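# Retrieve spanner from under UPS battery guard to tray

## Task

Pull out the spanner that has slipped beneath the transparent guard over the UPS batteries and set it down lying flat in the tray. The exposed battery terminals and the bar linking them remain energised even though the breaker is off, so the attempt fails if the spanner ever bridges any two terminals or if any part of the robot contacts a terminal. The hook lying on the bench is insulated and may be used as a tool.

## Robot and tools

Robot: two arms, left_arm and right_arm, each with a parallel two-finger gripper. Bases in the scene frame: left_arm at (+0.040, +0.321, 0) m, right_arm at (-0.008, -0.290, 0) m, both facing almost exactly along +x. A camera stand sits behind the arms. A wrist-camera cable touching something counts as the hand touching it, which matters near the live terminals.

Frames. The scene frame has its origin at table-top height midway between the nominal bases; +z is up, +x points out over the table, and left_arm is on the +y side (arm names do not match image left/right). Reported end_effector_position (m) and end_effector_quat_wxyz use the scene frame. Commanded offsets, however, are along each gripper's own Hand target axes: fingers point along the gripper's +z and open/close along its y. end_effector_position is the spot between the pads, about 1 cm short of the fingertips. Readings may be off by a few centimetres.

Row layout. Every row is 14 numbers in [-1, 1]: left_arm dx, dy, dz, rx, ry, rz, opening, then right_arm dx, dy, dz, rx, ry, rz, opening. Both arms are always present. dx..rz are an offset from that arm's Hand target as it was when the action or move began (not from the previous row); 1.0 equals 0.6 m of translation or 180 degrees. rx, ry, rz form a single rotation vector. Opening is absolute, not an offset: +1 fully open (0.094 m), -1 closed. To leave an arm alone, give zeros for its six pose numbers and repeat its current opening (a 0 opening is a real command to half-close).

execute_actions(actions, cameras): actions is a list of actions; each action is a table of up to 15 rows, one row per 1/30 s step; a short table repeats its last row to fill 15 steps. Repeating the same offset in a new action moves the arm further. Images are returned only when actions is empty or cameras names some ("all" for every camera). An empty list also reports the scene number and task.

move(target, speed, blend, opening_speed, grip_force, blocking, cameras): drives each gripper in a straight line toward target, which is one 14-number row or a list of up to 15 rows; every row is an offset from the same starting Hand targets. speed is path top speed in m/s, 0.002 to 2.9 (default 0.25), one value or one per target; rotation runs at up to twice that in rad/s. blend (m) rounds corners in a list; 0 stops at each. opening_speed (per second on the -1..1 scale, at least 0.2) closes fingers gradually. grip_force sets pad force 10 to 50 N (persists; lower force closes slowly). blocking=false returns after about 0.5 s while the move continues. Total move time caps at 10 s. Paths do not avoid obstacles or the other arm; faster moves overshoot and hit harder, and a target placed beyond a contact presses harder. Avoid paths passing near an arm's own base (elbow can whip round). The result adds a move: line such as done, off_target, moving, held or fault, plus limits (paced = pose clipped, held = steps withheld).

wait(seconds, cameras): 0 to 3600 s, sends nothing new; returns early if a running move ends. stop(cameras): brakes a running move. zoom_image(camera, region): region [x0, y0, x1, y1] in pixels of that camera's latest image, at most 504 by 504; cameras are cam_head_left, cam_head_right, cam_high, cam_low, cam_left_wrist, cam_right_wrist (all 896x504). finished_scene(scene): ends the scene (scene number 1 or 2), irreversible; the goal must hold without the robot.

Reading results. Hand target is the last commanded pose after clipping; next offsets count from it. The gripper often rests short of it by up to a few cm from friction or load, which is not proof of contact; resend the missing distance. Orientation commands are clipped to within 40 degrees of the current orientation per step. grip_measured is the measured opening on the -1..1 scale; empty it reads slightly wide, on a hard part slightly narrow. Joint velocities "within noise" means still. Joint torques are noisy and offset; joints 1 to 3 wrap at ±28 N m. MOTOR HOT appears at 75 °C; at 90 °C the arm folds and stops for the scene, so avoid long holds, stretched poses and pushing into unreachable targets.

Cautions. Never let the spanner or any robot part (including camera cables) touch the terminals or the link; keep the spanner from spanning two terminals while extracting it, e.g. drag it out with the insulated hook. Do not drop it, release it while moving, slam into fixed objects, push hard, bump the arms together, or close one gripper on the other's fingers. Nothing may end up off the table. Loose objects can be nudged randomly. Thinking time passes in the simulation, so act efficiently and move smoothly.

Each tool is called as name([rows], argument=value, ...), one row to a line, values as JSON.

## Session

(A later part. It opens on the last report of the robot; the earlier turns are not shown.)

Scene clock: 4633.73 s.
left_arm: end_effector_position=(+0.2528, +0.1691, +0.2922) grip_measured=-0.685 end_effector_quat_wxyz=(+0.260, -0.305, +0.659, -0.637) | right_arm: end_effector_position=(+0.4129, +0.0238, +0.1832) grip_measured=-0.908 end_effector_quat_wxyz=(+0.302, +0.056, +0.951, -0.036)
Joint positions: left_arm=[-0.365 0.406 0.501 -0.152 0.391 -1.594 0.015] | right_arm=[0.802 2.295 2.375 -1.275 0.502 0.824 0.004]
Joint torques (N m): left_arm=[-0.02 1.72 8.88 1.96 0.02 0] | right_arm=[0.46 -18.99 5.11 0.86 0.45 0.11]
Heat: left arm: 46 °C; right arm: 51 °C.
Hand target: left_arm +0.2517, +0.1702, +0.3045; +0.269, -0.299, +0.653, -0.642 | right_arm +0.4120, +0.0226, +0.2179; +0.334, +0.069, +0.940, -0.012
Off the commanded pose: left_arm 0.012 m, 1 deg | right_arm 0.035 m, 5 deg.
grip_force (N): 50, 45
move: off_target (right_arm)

wait(seconds=0.1, cameras=["cam_high"])

zoom_image(camera="cam_high", region=[470, 225, 590, 293])

Scene clock: 4648.57 s.
left_arm: end_effector_position=(+0.2528, +0.1691, +0.2922) grip_measured=-0.685 end_effector_quat_wxyz=(+0.260, -0.305, +0.659, -0.637) | right_arm: end_effector_position=(+0.4129, +0.0238, +0.1831) grip_measured=-0.908 end_effector_quat_wxyz=(+0.302, +0.056, +0.951, -0.036)
Joint positions: left_arm=[-0.365 0.406 0.501 -0.152 0.391 -1.594 0.015] | right_arm=[0.802 2.295 2.374 -1.274 0.502 0.824 0.004]
Joint torques (N m): left_arm=[-0.01 1.72 8.9 1.96 0.02 0] | right_arm=[0.55 -18.92 5.09 0.92 0.39 0.1]
Heat: left arm: 46 °C; right arm: 54 °C.
Hand target: left_arm +0.2517, +0.1702, +0.3045; +0.269, -0.299, +0.653, -0.642 | right_arm +0.4120, +0.0227, +0.2179; +0.334, +0.069, +0.940, -0.012
Tool commands: left_gripper/opening=-1.0 right_gripper/opening=-1.0
Off the commanded pose: left_arm 0.012 m, 1 deg | right_arm 0.035 m, 5 deg.
grip_force (N): 50, 45
wait: 0.10 s; at rest from the start

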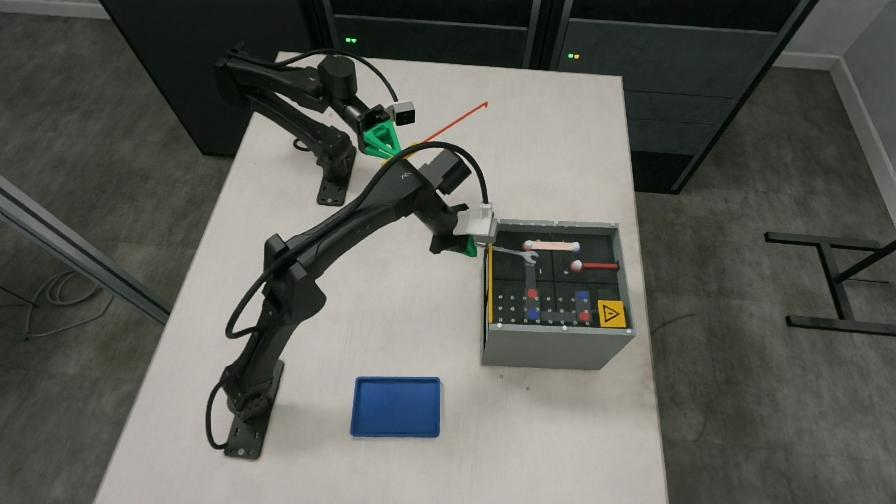

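Scaled by 4.200 from the camera's image (finer frame: 1280x720).

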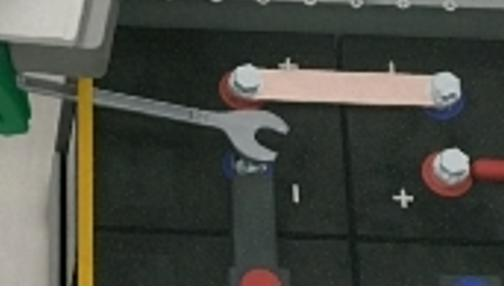

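move(target=[0,0,0,0,0,0,-1, 0.0023,-0.0021,-0.0108,-0.0016,-0.0015,0.0013,-1], speed=0.03)

Scene clock: 4670.90 s.
left_arm: end_effector_position=(+0.2528, +0.1691, +0.2922) grip_measured=-0.685 end_effector_quat_wxyz=(+0.260, -0.305, +0.659, -0.637) | right_arm: end_effector_position=(+0.4069, +0.0236, +0.1880) grip_measured=-0.908 end_effector_quat_wxyz=(+0.303, +0.056, +0.951, -0.032)
Joint positions: left_arm=[-0.365 0.406 0.501 -0.152 0.391 -1.594 0.015] | right_arm=[0.81 2.265 2.342 -1.268 0.503 0.832 0.004]
Joint torques (N m): left_arm=[-0.01 1.72 8.87 1.96 0.02 0] | right_arm=[0.62 -18.51 5.05 0.95 0.46 0.1]
Heat: left arm: 46 °C; right arm: 56 °C.
Hand target: left_arm +0.2517, +0.1702, +0.3045; +0.269, -0.299, +0.653, -0.642 | right_arm +0.4066, +0.0220, +0.2220; +0.337, +0.070, +0.939, -0.009
Off the commanded pose: left_arm 0.012 m, 1 deg | right_arm 0.034 m, 5 deg.
grip_force (N): 50, 45
move: off_target (right_arm)

move(target=[0,0,0,0,0,0,-1, 0.0111,-0.0026,-0.0071,-0.0020,-0.0019,0.0016,-1], speed=0.04)

Scene clock: 4690.67 s.
left_arm: end_effector_position=(+0.2528, +0.1691, +0.2922) grip_measured=-0.685 end_effector_quat_wxyz=(+0.260, -0.305, +0.659, -0.637) | right_arm: end_effector_position=(+0.3986, +0.0234, +0.1875) grip_measured=-0.908 end_effector_quat_wxyz=(+0.306, +0.057, +0.950, -0.029)
Joint positions: left_arm=[-0.365 0.406 0.501 -0.152 0.391 -1.594 0.015] | right_arm=[0.824 2.215 2.254 -1.226 0.508 0.846 0.004]
Joint torques (N m): left_arm=[-0.01 1.7 8.88 1.96 0.01 0] | right_arm=[0.46 -18.19 5.26 0.9 0.42 0.11]
Heat: left arm: 46 °C; right arm: 58 °C.
Hand target: left_arm +0.2517, +0.1702, +0.3045; +0.269, -0.299, +0.653, -0.642 | right_arm +0.3987, +0.0217, +0.2210; +0.340, +0.071, +0.938, -0.005
Off the commanded pose: left_arm 0.012 m, 1 deg | right_arm 0.034 m, 5 deg.
grip_force (N): 50, 45
move: off_target (right_arm)

move(target=[0,0,0,0,0,0,-1, 0.0106,-0.0026,-0.0078,-0.0021,-0.0018,0.0016,-1], speed=0.04, cameras=["cam_high"])

zoom_image(camera="cam_high", region=[470, 225, 590, 293])

Scene clock: 4700.00 s.
left_arm: end_effector_position=(+0.2528, +0.1691, +0.2922) grip_measured=-0.685 end_effector_quat_wxyz=(+0.260, -0.305, +0.659, -0.637) | right_arm: end_effector_position=(+0.3907, +0.0229, +0.1880) grip_measured=-0.908 end_effector_quat_wxyz=(+0.310, +0.059, +0.949, -0.025)
Joint positions: left_arm=[-0.365 0.406 0.501 -0.152 0.391 -1.594 0.015] | right_arm=[0.836 2.171 2.179 -1.192 0.514 0.859 0.004]
Joint torques (N m): left_arm=[-0.01 1.72 8.88 1.96 0.02 0.01] | right_arm=[0.39 -17.95 5.24 0.95 0.48 0.14]
Heat: left arm: 46 °C; right arm: 59 °C.
Hand target: left_arm +0.2517, +0.1702, +0.3045; +0.269, -0.299, +0.653, -0.642 | right_arm +0.3907, +0.0212, +0.2205; +0.343, +0.072, +0.937, -0.002
Off the commanded pose: left_arm 0.012 m, 1 deg | right_arm 0.033 m, 5 deg.
grip_force (N): 50, 45
move: off_target (right_arm)

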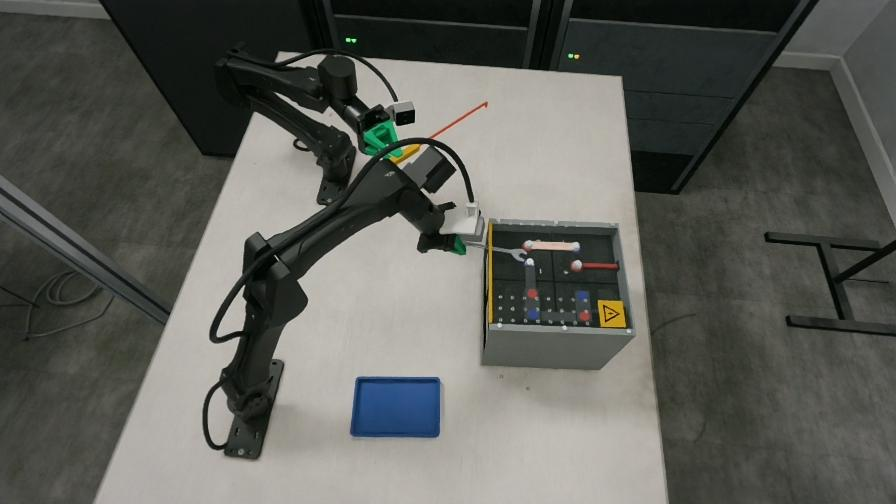

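Scaled by 4.200 from the camera's image (finer frame: 1280x720).

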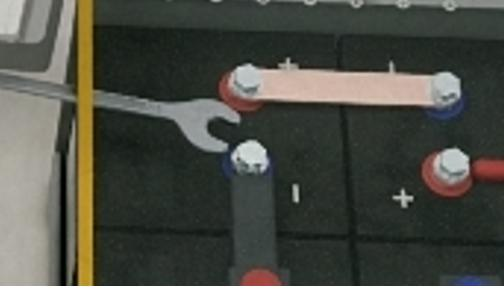

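move([
  [0,0,0,0,0,0,-1, 0.0112,-0.0029,-0.0096,-0.0017,-0.0014,0.0013,-1],
  [0,0,0,0,0,0,-1, 0.0385,-0.0084,-0.0154,-0.0042,-0.0036,0.0033,-1],
], speed=0.05, blend=[0.003, 0], cameras=["cam_high"])

zoom_image(camera="cam_high", region=[450, 205, 610, 295])

Scene clock: 4719.87 s.
left_arm: end_effector_position=(+0.2528, +0.1691, +0.2922) grip_measured=-0.685 end_effector_quat_wxyz=(+0.260, -0.305, +0.659, -0.637) | right_arm: end_effector_position=(+0.3657, +0.0221, +0.1819) grip_measured=-0.908 end_effector_quat_wxyz=(+0.317, +0.060, +0.946, -0.018)
Joint positions: left_arm=[-0.365 0.406 0.501 -0.152 0.391 -1.594 0.015] | right_arm=[0.88 2.062 1.979 -1.102 0.532 0.902 0.004]
Joint torques (N m): left_arm=[-0.01 1.72 8.88 1.96 0.02 0] | right_arm=[0.31 -16.96 5.26 0.91 0.49 0.14]
Heat: left arm: 46 °C; right arm: 59 °C.
Hand target: left_arm +0.2517, +0.1702, +0.3045; +0.269, -0.299, +0.653, -0.642 | right_arm +0.3667, +0.0198, +0.2125; +0.348, +0.075, +0.934, +0.006
Off the commanded pose: left_arm 0.012 m, 1 deg | right_arm 0.031 m, 5 deg.
grip_force (N): 50, 45
move: off_target (right_arm)

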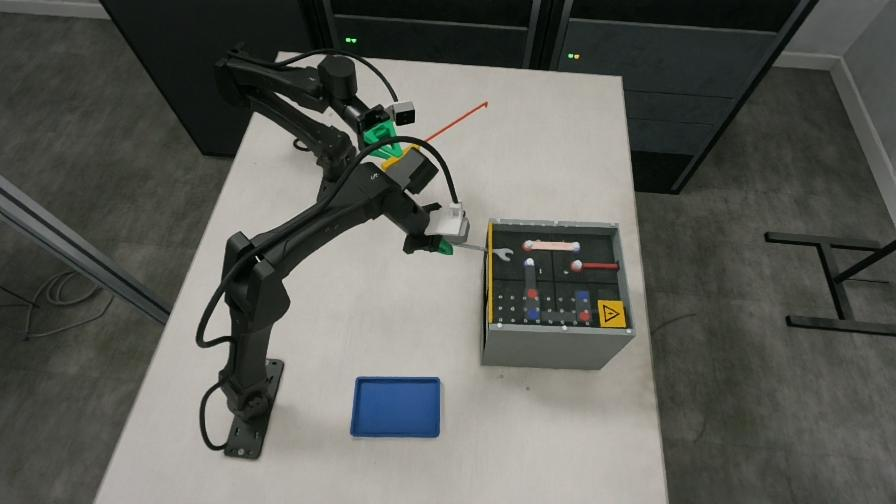

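Scaled by 3.150 from the camera's image (finer frame: 1280x720).

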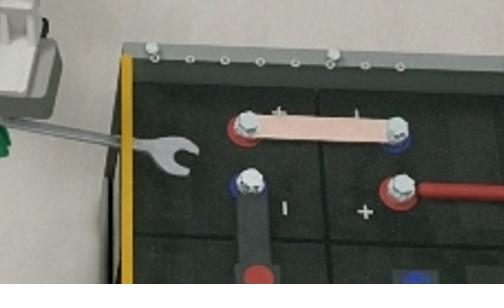

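move(target=[0,0,0,0,0,0,-1, 0.1062,-0.0271,-0.0847,0,0,0,-1], speed=0.08, cameras=["cam_high","cam_head_left"])

Scene clock: 4826.97 s.
left_arm: end_effector_position=(+0.2528, +0.1691, +0.2922) grip_measured=-0.685 end_effector_quat_wxyz=(+0.260, -0.305, +0.659, -0.637) | right_arm: end_effector_position=(+0.2847, +0.0235, +0.1875) grip_measured=-0.908 end_effector_quat_wxyz=(+0.328, +0.063, +0.942, -0.004)
Joint positions: left_arm=[-0.365 0.406 0.501 -0.152 0.391 -1.594 0.015] | right_arm=[1.053 1.866 1.722 -1.105 0.597 1.09 0.004]
Joint torques (N m): left_arm=[-0.01 1.72 8.88 1.96 0.01 0] | right_arm=[0.21 -14.2 5.35 0.53 0.6 0.16]
Heat: left arm: 46 °C; right arm: 47 °C.
Hand target: left_arm +0.2517, +0.1702, +0.3045; +0.269, -0.299, +0.653, -0.642 | right_arm +0.2837, +0.0151, +0.2086; +0.348, +0.075, +0.934, +0.006
Off the commanded pose: left_arm 0.012 m, 1 deg | right_arm 0.023 m, 3 deg.
grip_force (N): 50, 45
move: off_target (right_arm)
Images, in order (width x height): cam_head_left 896x504, cam_high 896x504.

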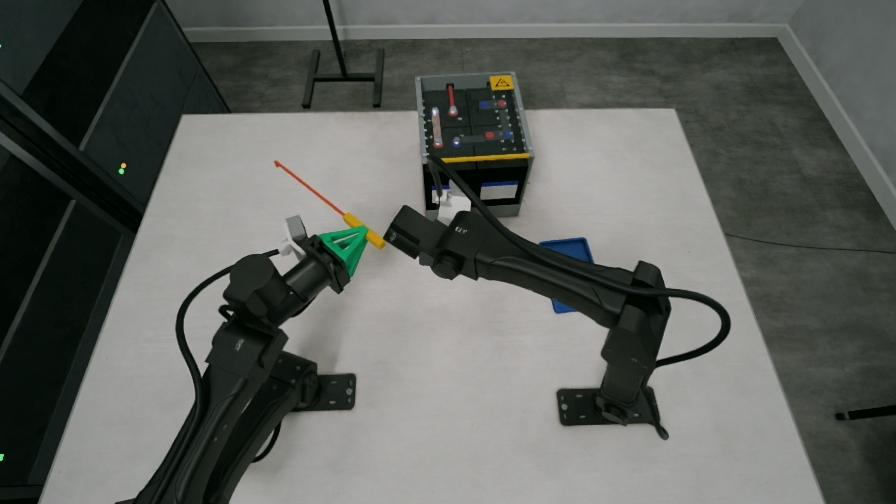

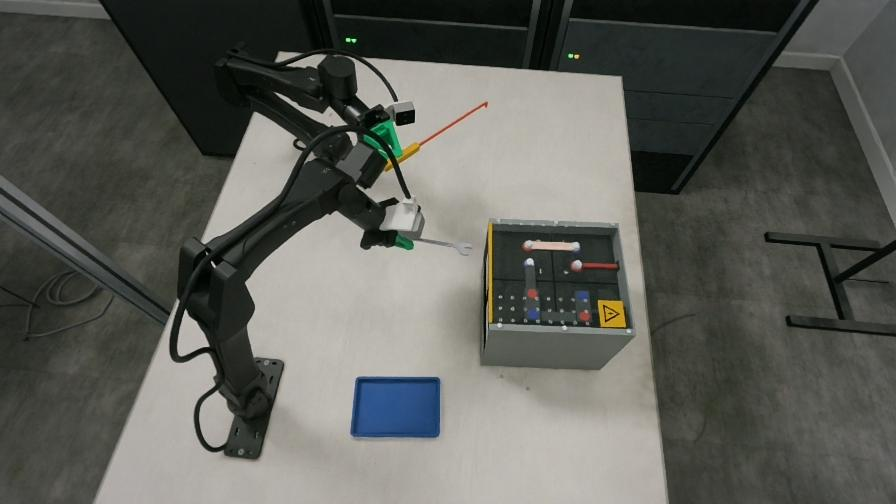

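zoom_image(camera="cam_head_left", region=[510, 220, 630, 330])

Scaled by 4.200 from the camera's image (finer frame: 1280x720).

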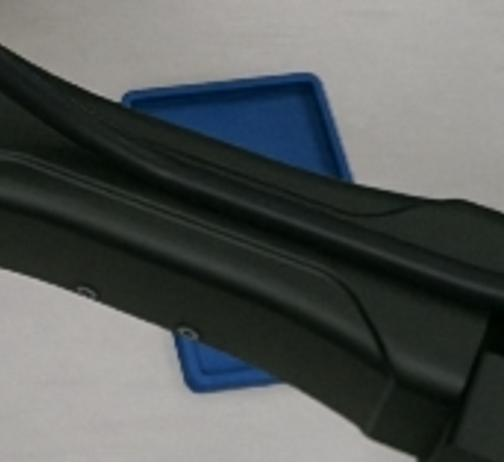

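move(target=[0,0,0,0,0,0,-1, 0.0433,-0.419,0.0126,0.0165,0.0311,-0.0117,-1], speed=0.15, cameras=["cam_right_wrist","cam_head_left"])

Scene clock: 4917.77 s.
left_arm: end_effector_position=(+0.2528, +0.1691, +0.2922) grip_measured=-0.685 end_effector_quat_wxyz=(+0.260, -0.305, +0.659, -0.637) | right_arm: end_effector_position=(+0.2313, -0.2291, +0.1643) grip_measured=-0.908 end_effector_quat_wxyz=(+0.282, +0.064, +0.957, -0.027)
Joint positions: left_arm=[-0.365 0.406 0.501 -0.152 0.391 -1.594 0.015] | right_arm=[0.483 1.012 0.913 -0.995 0.334 0.537 0.004]
Joint torques (N m): left_arm=[-0.01 1.72 8.88 1.95 0.02 0] | right_arm=[-0.46 -3.54 5.5 1.14 0.16 -0.13]
Heat: left arm: 46 °C; right arm: 45 °C.
Hand target: left_arm +0.2517, +0.1702, +0.3045; +0.269, -0.299, +0.653, -0.642 | right_arm +0.2351, -0.2302, +0.1700; +0.300, +0.067, +0.951, -0.021
Off the commanded pose: left_arm 0.012 m, 1 deg | right_arm 0.007 m, 2 deg.
grip_force (N): 50, 45
move: done
Images, in order (width x height): cam_head_left 896x504, cam_right_wrist 896x504.

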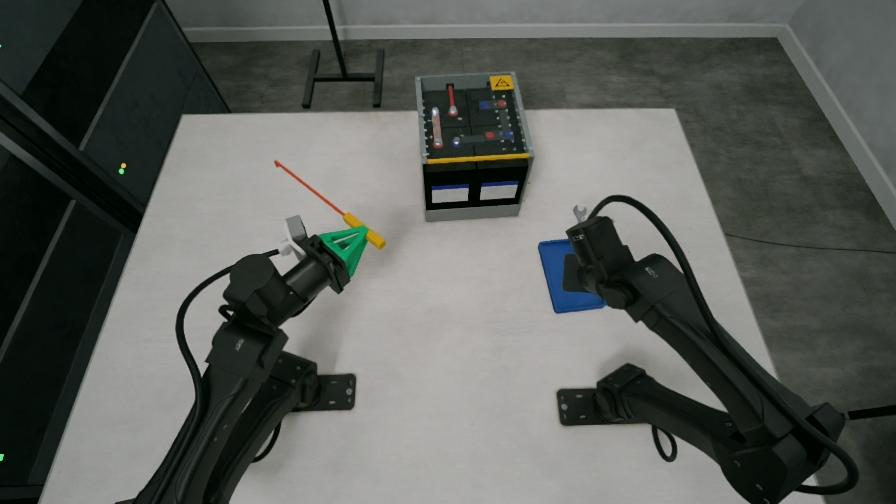

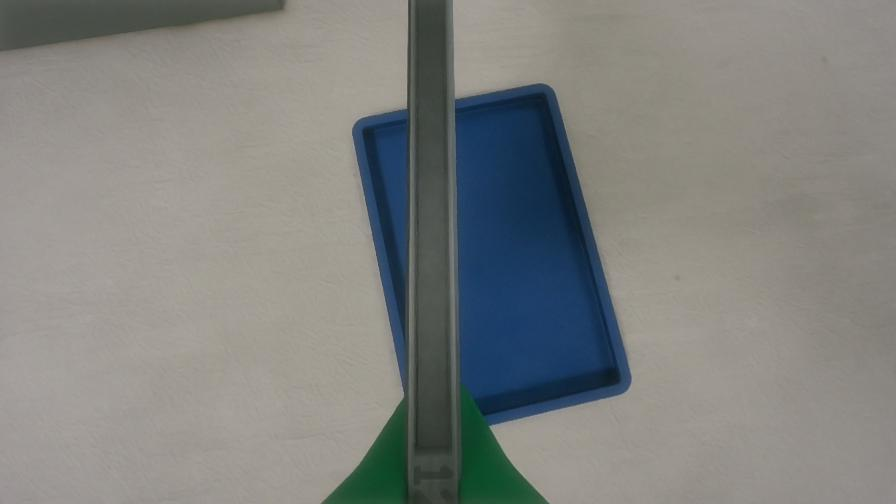

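zoom_image(camera="cam_head_left", region=[530, 190, 630, 246])

Scaled by 5.040 from the camera's image (finer frame: 1280x720).

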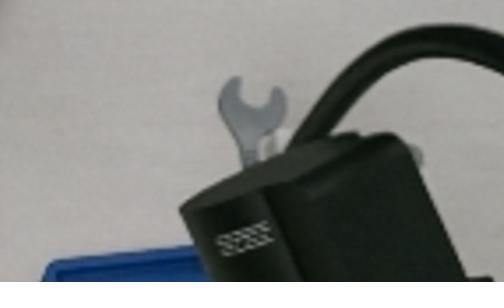

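move(target=[0,0,0,0,0,0,-1, 0.1032,-0.0208,0.1414,0,0.0722,0,-1], speed=0.12, cameras=["cam_high","cam_head_left"])

zoom_image(camera="cam_head_left", region=[520, 210, 640, 330])

zoom_image(camera="cam_high", region=[320, 340, 470, 460])

Scene clock: 5038.80 s.
left_arm: end_effector_position=(+0.2528, +0.1691, +0.2922) grip_measured=-0.685 end_effector_quat_wxyz=(+0.260, -0.305, +0.659, -0.637) | right_arm: end_effector_position=(+0.2260, -0.2419, +0.0653) grip_measured=-0.908 end_effector_quat_wxyz=(+0.183, +0.069, +0.981, -0.014)
Joint positions: left_arm=[-0.365 0.406 0.501 -0.152 0.391 -1.594 0.015] | right_arm=[0.318 1.146 0.669 -0.761 0.163 0.434 0.004]
Joint torques (N m): left_arm=[-0.02 1.72 8.88 1.96 0.02 0] | right_arm=[-0.59 -1.73 5.63 0.94 0.08 -0.1]
Heat: left arm: 46 °C; right arm: 40 °C.
Hand target: left_arm +0.2517, +0.1702, +0.3045; +0.269, -0.299, +0.653, -0.642 | right_arm +0.2314, -0.2421, +0.0650; +0.191, +0.068, +0.979, -0.013
Off the commanded pose: left_arm 0.012 m, 1 deg | right_arm 0.005 m, 1 deg.
grip_force (N): 50, 45
move: done
Images, in order (width x height): cam_head_left 896x504, cam_high 896x504.

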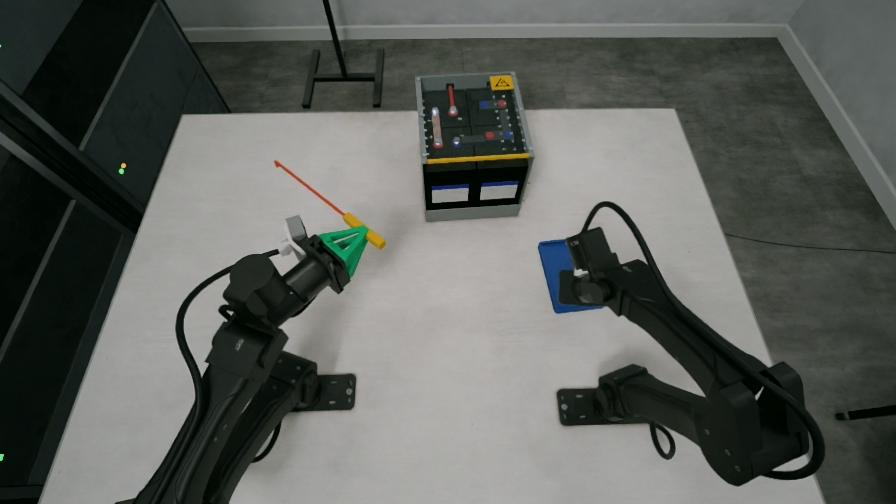

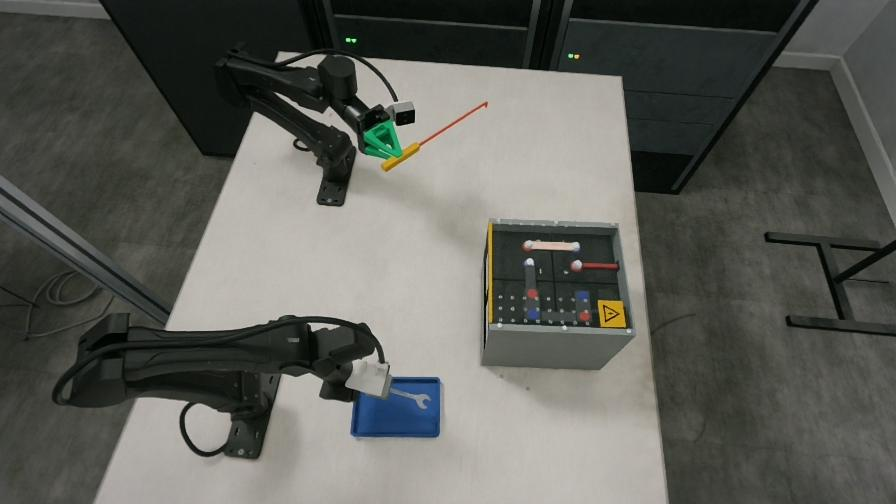

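Scaled by 4.200 from the camera's image (finer frame: 1280x720).

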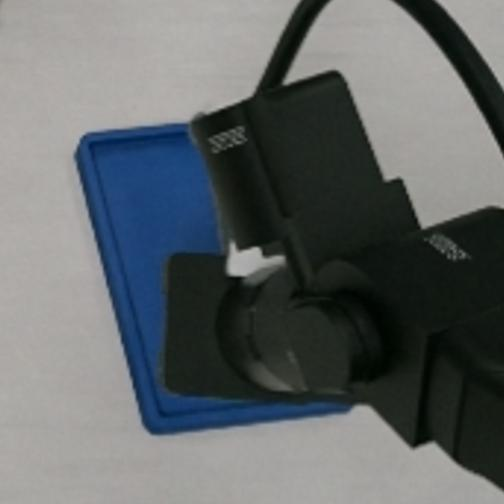

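Scaled by 3.360 from the camera's image (finer frame: 1280x720).

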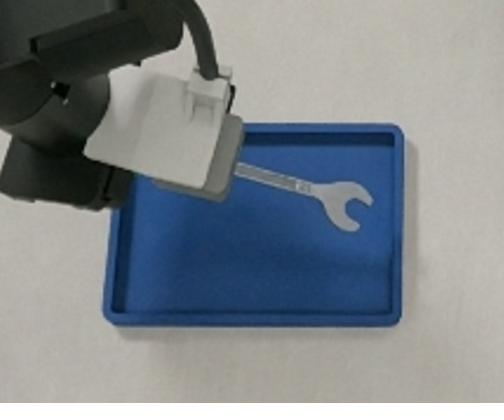

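move(target=[0,0,0,0,0,0,-1, 0.0265,0.0013,0.0719,0,0,0,-1], speed=0.07, cameras=["cam_high","cam_right_wrist"])

zoom_image(camera="cam_high", region=[340, 360, 460, 450])

Scene clock: 5056.53 s.
left_arm: end_effector_position=(+0.2528, +0.1691, +0.2922) grip_measured=-0.685 end_effector_quat_wxyz=(+0.260, -0.305, +0.659, -0.637) | right_arm: end_effector_position=(+0.2281, -0.2411, +0.0198) grip_measured=-0.908 end_effector_quat_wxyz=(+0.183, +0.069, +0.981, -0.014)
Joint positions: left_arm=[-0.365 0.406 0.501 -0.152 0.391 -1.594 0.015] | right_arm=[0.318 1.237 0.53 -0.53 0.163 0.434 0.004]
Joint torques (N m): left_arm=[-0.01 1.72 8.88 1.96 0.02 0] | right_arm=[-0.42 -2.26 5.12 0.97 0.11 -0.1]
Heat: left arm: 46 °C; right arm: 39 °C.
Hand target: left_arm +0.2517, +0.1702, +0.3045; +0.269, -0.299, +0.653, -0.642 | right_arm +0.2329, -0.2416, +0.0190; +0.191, +0.068, +0.979, -0.013
Off the commanded pose: left_arm 0.012 m, 1 deg | right_arm 0.005 m, 1 deg.
grip_force (N): 50, 45
move: done

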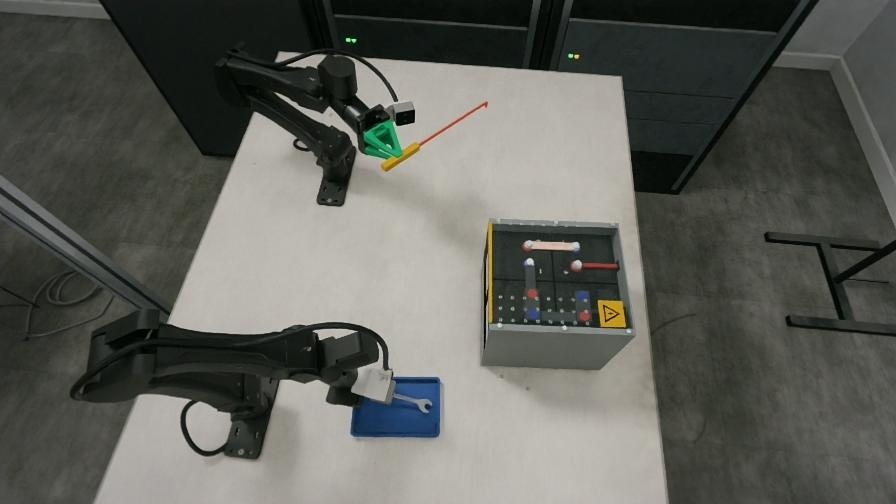

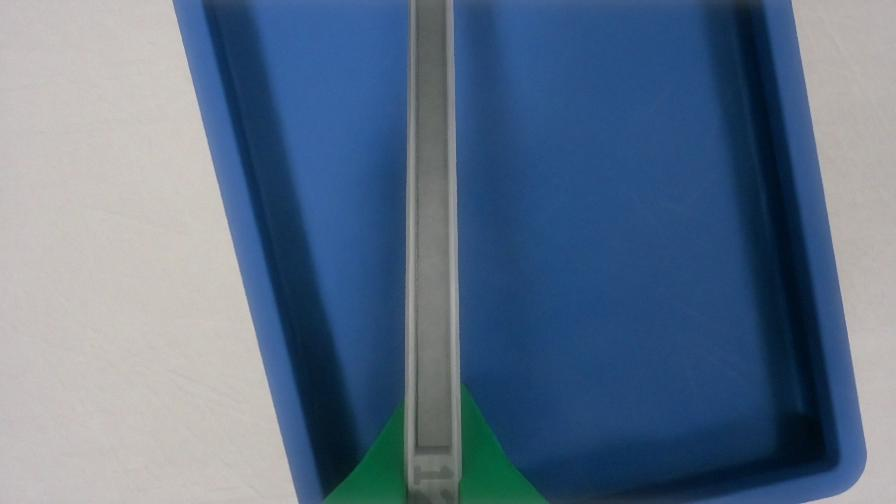

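Scaled by 4.200 from the camera's image (finer frame: 1280x720).

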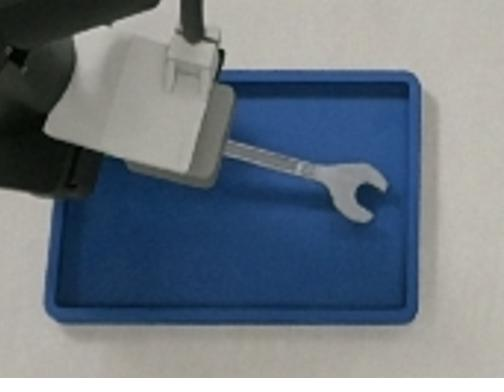

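zoom_image(camera="cam_right_wrist", region=[500, 380, 896, 504])

Scaled by 1.273 from the camera's image (finer frame: 1280x720).

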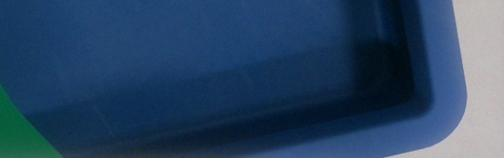

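move(target=[0,0,0,0,0,0,-1, 0.0013,0,0.0031,0,0,0,-0.72], speed=0.03, opening_speed=0.2, cameras=["cam_high","cam_right_wrist"])

zoom_image(camera="cam_high", region=[340, 360, 460, 450])

Scene clock: 5196.70 s.
left_arm: end_effector_position=(+0.2528, +0.1691, +0.2922) grip_measured=-0.685 end_effector_quat_wxyz=(+0.260, -0.305, +0.659, -0.637) | right_arm: end_effector_position=(+0.2292, -0.2408, +0.0182) grip_measured=-0.722 end_effector_quat_wxyz=(+0.185, +0.069, +0.980, -0.013)
Joint positions: left_arm=[-0.365 0.406 0.501 -0.152 0.391 -1.594 0.015] | right_arm=[0.318 1.243 0.524 -0.515 0.163 0.434 0.013]
Joint torques (N m): left_arm=[0.01 1.73 8.88 1.96 0.02 0] | right_arm=[-0.32 -2.18 5.07 0.91 0.1 -0.09]
Heat: left arm: 46 °C; right arm: 37 °C.
Hand target: left_arm +0.2517, +0.1702, +0.3045; +0.269, -0.299, +0.653, -0.642 | right_arm +0.2329, -0.2416, +0.0171; +0.191, +0.068, +0.979, -0.013
Off the commanded pose: left_arm 0.012 m, 1 deg | right_arm 0.004 m, 1 deg.
grip_force (N): 50, 45
move: done

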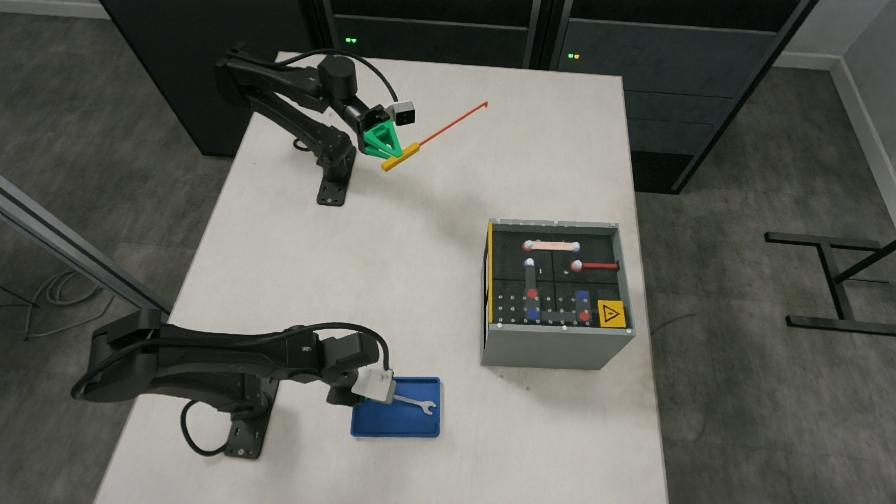

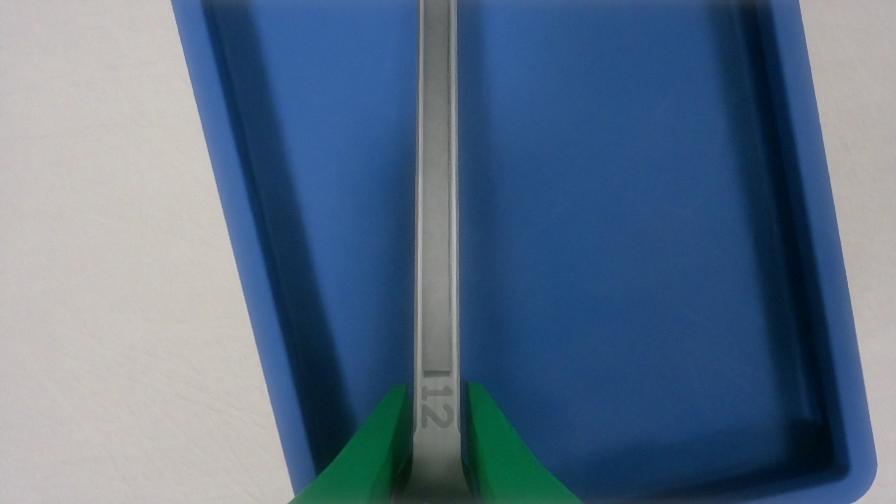

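Scaled by 4.200 from the camera's image (finer frame: 1280x720).

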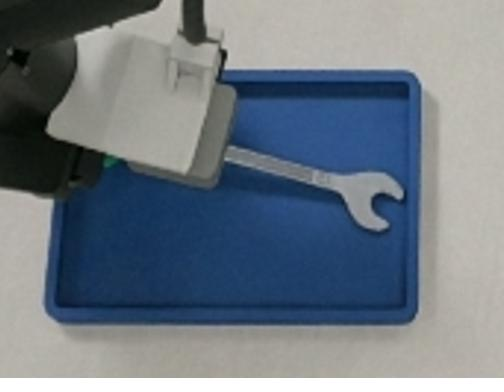

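move(target=[0,0,0,0,0,0,-1, 0,0,0,0,0,0,-0.42], opening_speed=0.2, cameras=["cam_high","cam_right_wrist"])

zoom_image(camera="cam_high", region=[340, 360, 460, 450])

Scene clock: 5207.80 s.
left_arm: end_effector_position=(+0.2528, +0.1691, +0.2922) grip_measured=-0.685 end_effector_quat_wxyz=(+0.260, -0.305, +0.659, -0.637) | right_arm: end_effector_position=(+0.2300, -0.2404, +0.0185) grip_measured=-0.422 end_effector_quat_wxyz=(+0.186, +0.069, +0.980, -0.012)
Joint positions: left_arm=[-0.365 0.406 0.501 -0.152 0.391 -1.594 0.015] | right_arm=[0.318 1.243 0.524 -0.512 0.162 0.433 0.027]
Joint torques (N m): left_arm=[-0.02 1.72 8.88 1.95 0.02 0.01] | right_arm=[-0.49 -2.21 5.12 0.95 0.11 -0.11]
Heat: left arm: 46 °C; right arm: 37 °C.
Hand target: left_arm +0.2517, +0.1702, +0.3045; +0.269, -0.299, +0.653, -0.642 | right_arm +0.2329, -0.2416, +0.0171; +0.191, +0.068, +0.979, -0.013
Off the commanded pose: left_arm 0.012 m, 1 deg | right_arm 0.003 m, 1 deg.
grip_force (N): 50, 45
move: done

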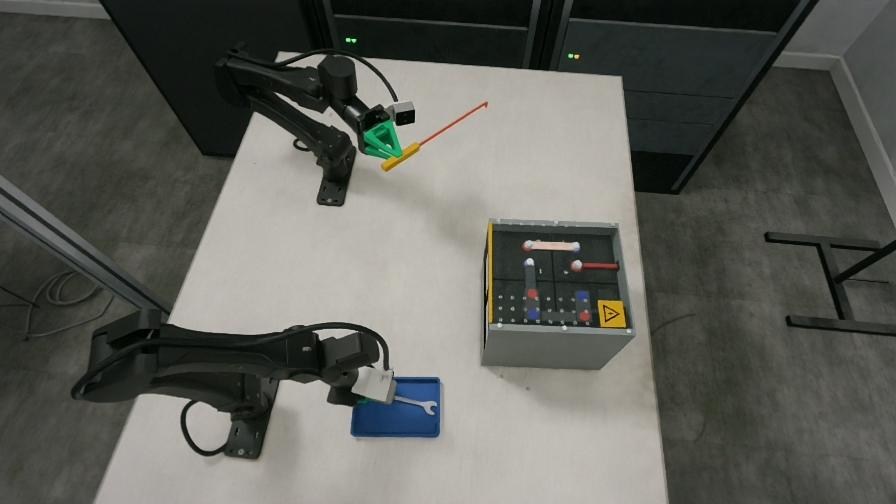

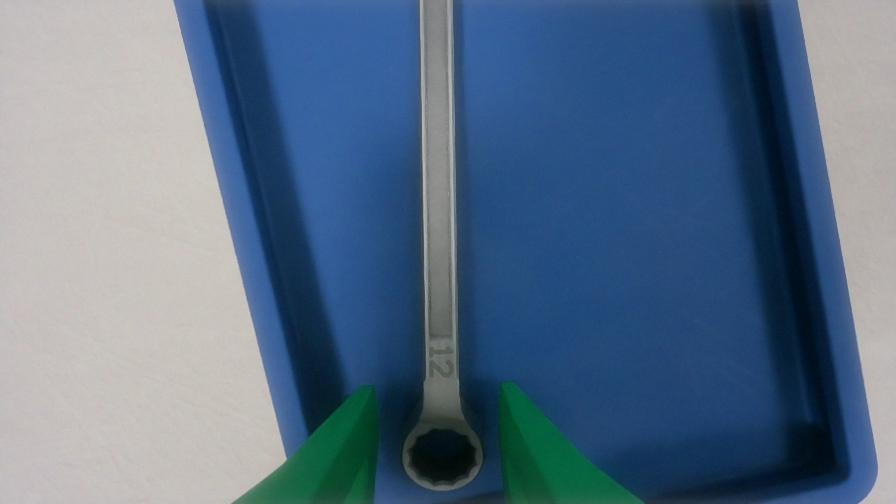

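Scaled by 4.200 from the camera's image (finer frame: 1280x720).

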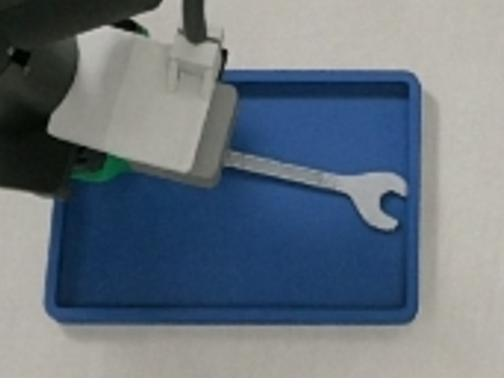

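move(target=[0,0,0,0,0,0,-1, -0.0375,0,-0.0927,0,0,0,-0.42], speed=0.08, cameras=["cam_high","cam_right_wrist"])

zoom_image(camera="cam_high", region=[340, 360, 460, 450])

Scene clock: 5226.03 s.
left_arm: end_effector_position=(+0.2528, +0.1691, +0.2922) grip_measured=-0.685 end_effector_quat_wxyz=(+0.260, -0.305, +0.659, -0.637) | right_arm: end_effector_position=(+0.2251, -0.2420, +0.0626) grip_measured=-0.422 end_effector_quat_wxyz=(+0.170, +0.067, +0.983, -0.019)
Joint positions: left_arm=[-0.365 0.406 0.501 -0.152 0.391 -1.594 0.015] | right_arm=[0.318 1.174 0.683 -0.775 0.162 0.432 0.027]
Joint torques (N m): left_arm=[-0.01 1.7 8.88 1.95 0.02 0.01] | right_arm=[-0.44 -4.97 7.86 0.53 0.09 -0.08]
Heat: left arm: 46 °C; right arm: 37 °C.
Hand target: left_arm +0.2517, +0.1702, +0.3045; +0.269, -0.299, +0.653, -0.642 | right_arm +0.2329, -0.2415, +0.0771; +0.191, +0.068, +0.979, -0.013
Off the commanded pose: left_arm 0.012 m, 1 deg | right_arm 0.016 m, 2 deg.
grip_force (N): 50, 45
move: off_target (right_arm)

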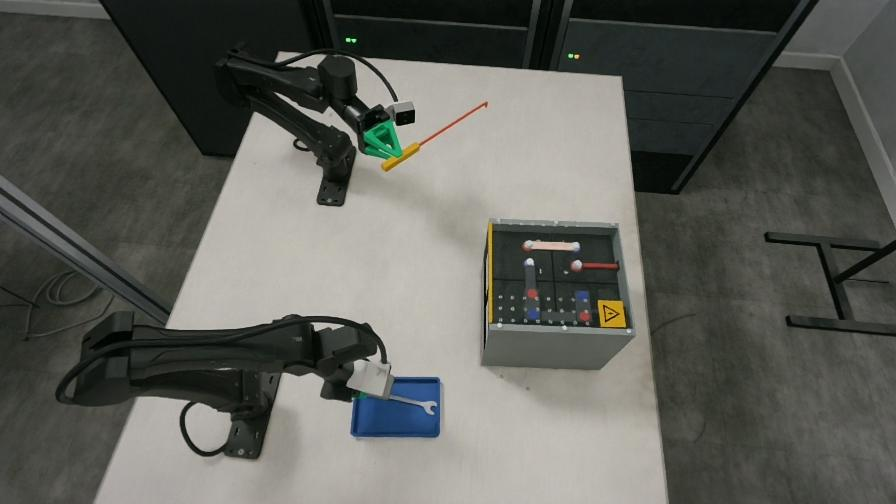

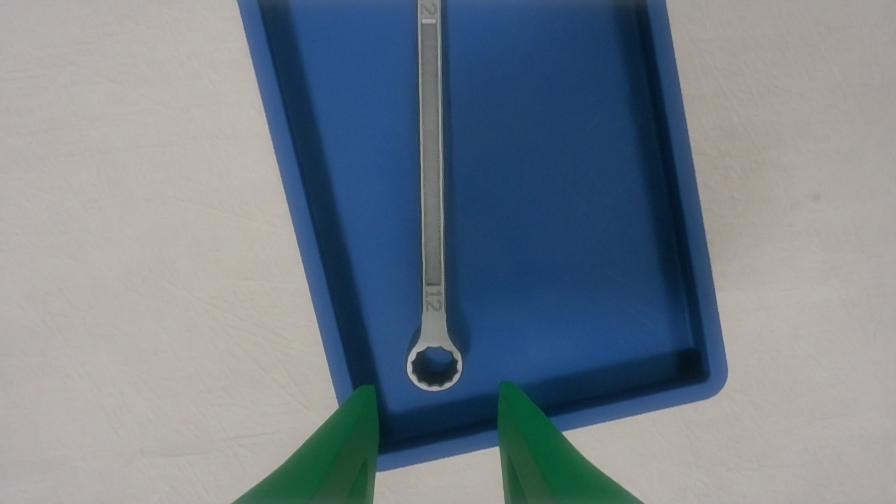

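Scaled by 4.200 from the camera's image (finer frame: 1280x720).

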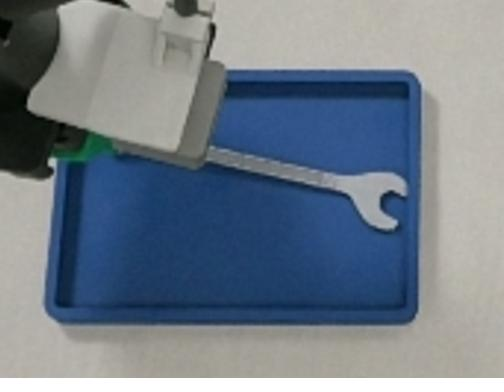

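zoom_image(camera="cam_high", region=[410, 390, 450, 425])

Scaled by 12.600 from the camera's image (finer frame: 1280x720).

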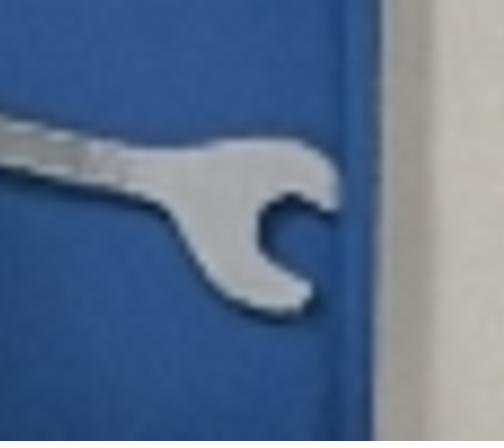

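move(target=[0,0,0,0,0,0,-1, -0.0193,-0.0046,-0.136,0,0,0,-0.42], speed=0.15, cameras=["cam_right_wrist","cam_low"])

zoom_image(camera="cam_right_wrist", region=[330, 0, 700, 300])

Scene clock: 5249.57 s.
left_arm: end_effector_position=(+0.2528, +0.1691, +0.2922) grip_measured=-0.685 end_effector_quat_wxyz=(+0.260, -0.305, +0.659, -0.637) | right_arm: end_effector_position=(+0.2097, -0.2422, +0.1441) grip_measured=-0.422 end_effector_quat_wxyz=(+0.172, +0.065, +0.983, -0.016)
Joint positions: left_arm=[-0.365 0.406 0.501 -0.152 0.391 -1.594 0.015] | right_arm=[0.342 1.081 0.956 -1.139 0.166 0.451 0.027]
Joint torques (N m): left_arm=[-0.02 1.72 8.88 1.96 0.02 0] | right_arm=[0.55 -3.59 8.09 0.55 0.22 0.09]
Heat: left arm: 46 °C; right arm: 39 °C.
Hand target: left_arm +0.2517, +0.1702, +0.3045; +0.269, -0.299, +0.653, -0.642 | right_arm +0.2128, -0.2416, +0.1570; +0.191, +0.068, +0.979, -0.013
Off the commanded pose: left_arm 0.012 m, 1 deg | right_arm 0.013 m, 2 deg.
grip_force (N): 50, 45
move: off_target (right_arm)
Images, in order (width x height): cam_low 896x504, cam_right_wrist 896x504.

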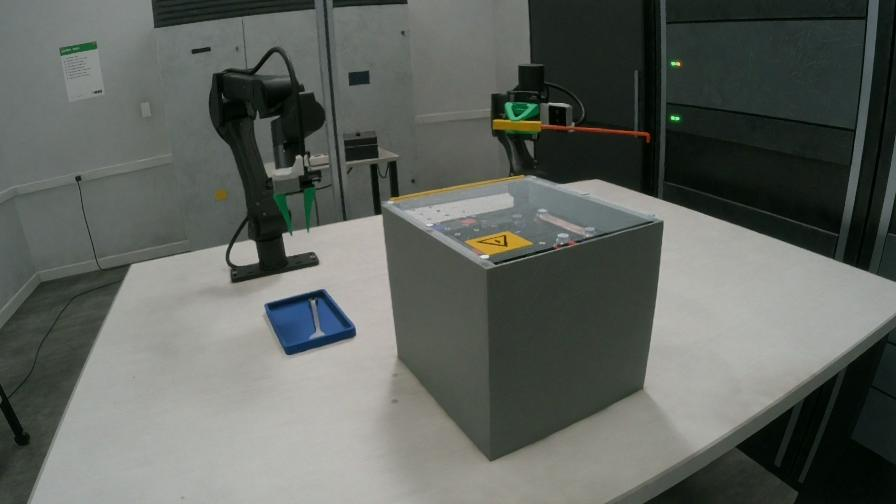

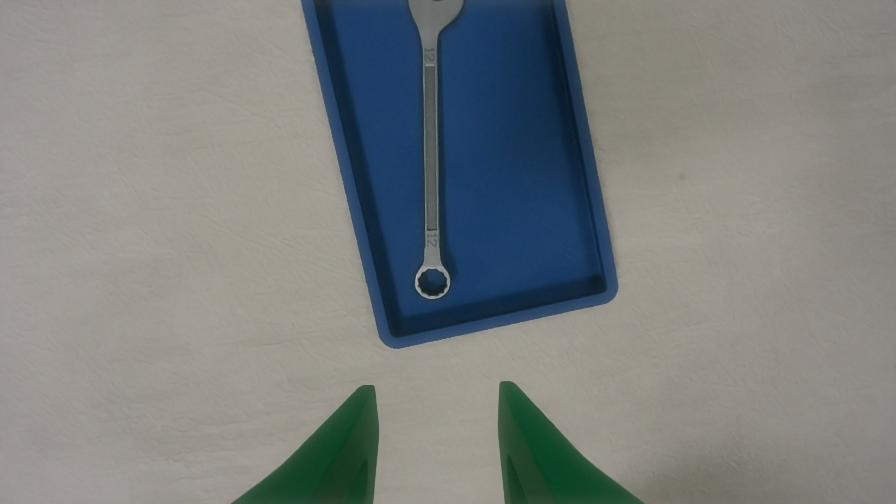

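Scaled by 1.362 from the camera's image (finer frame: 1280x720).

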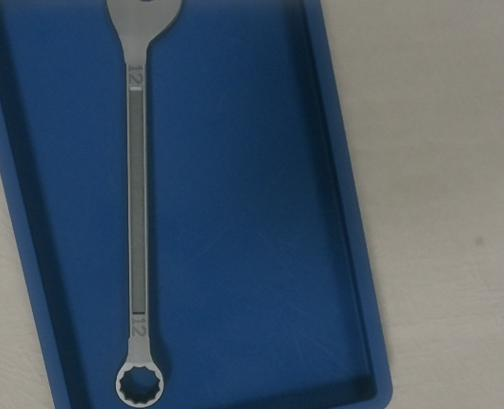

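zoom_image(camera="cam_low", region=[255, 282, 365, 358])

Scaled by 4.582 from the camera's image (finer frame: 1280x720).

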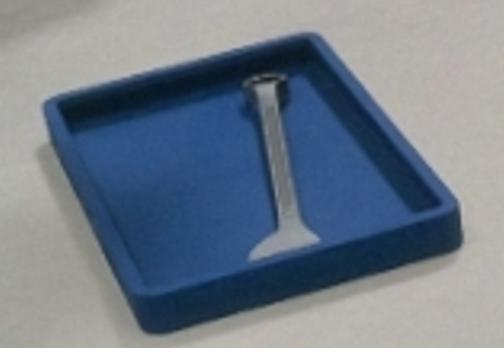

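finished_scene(scene=2)

The scene is finished: the task was done.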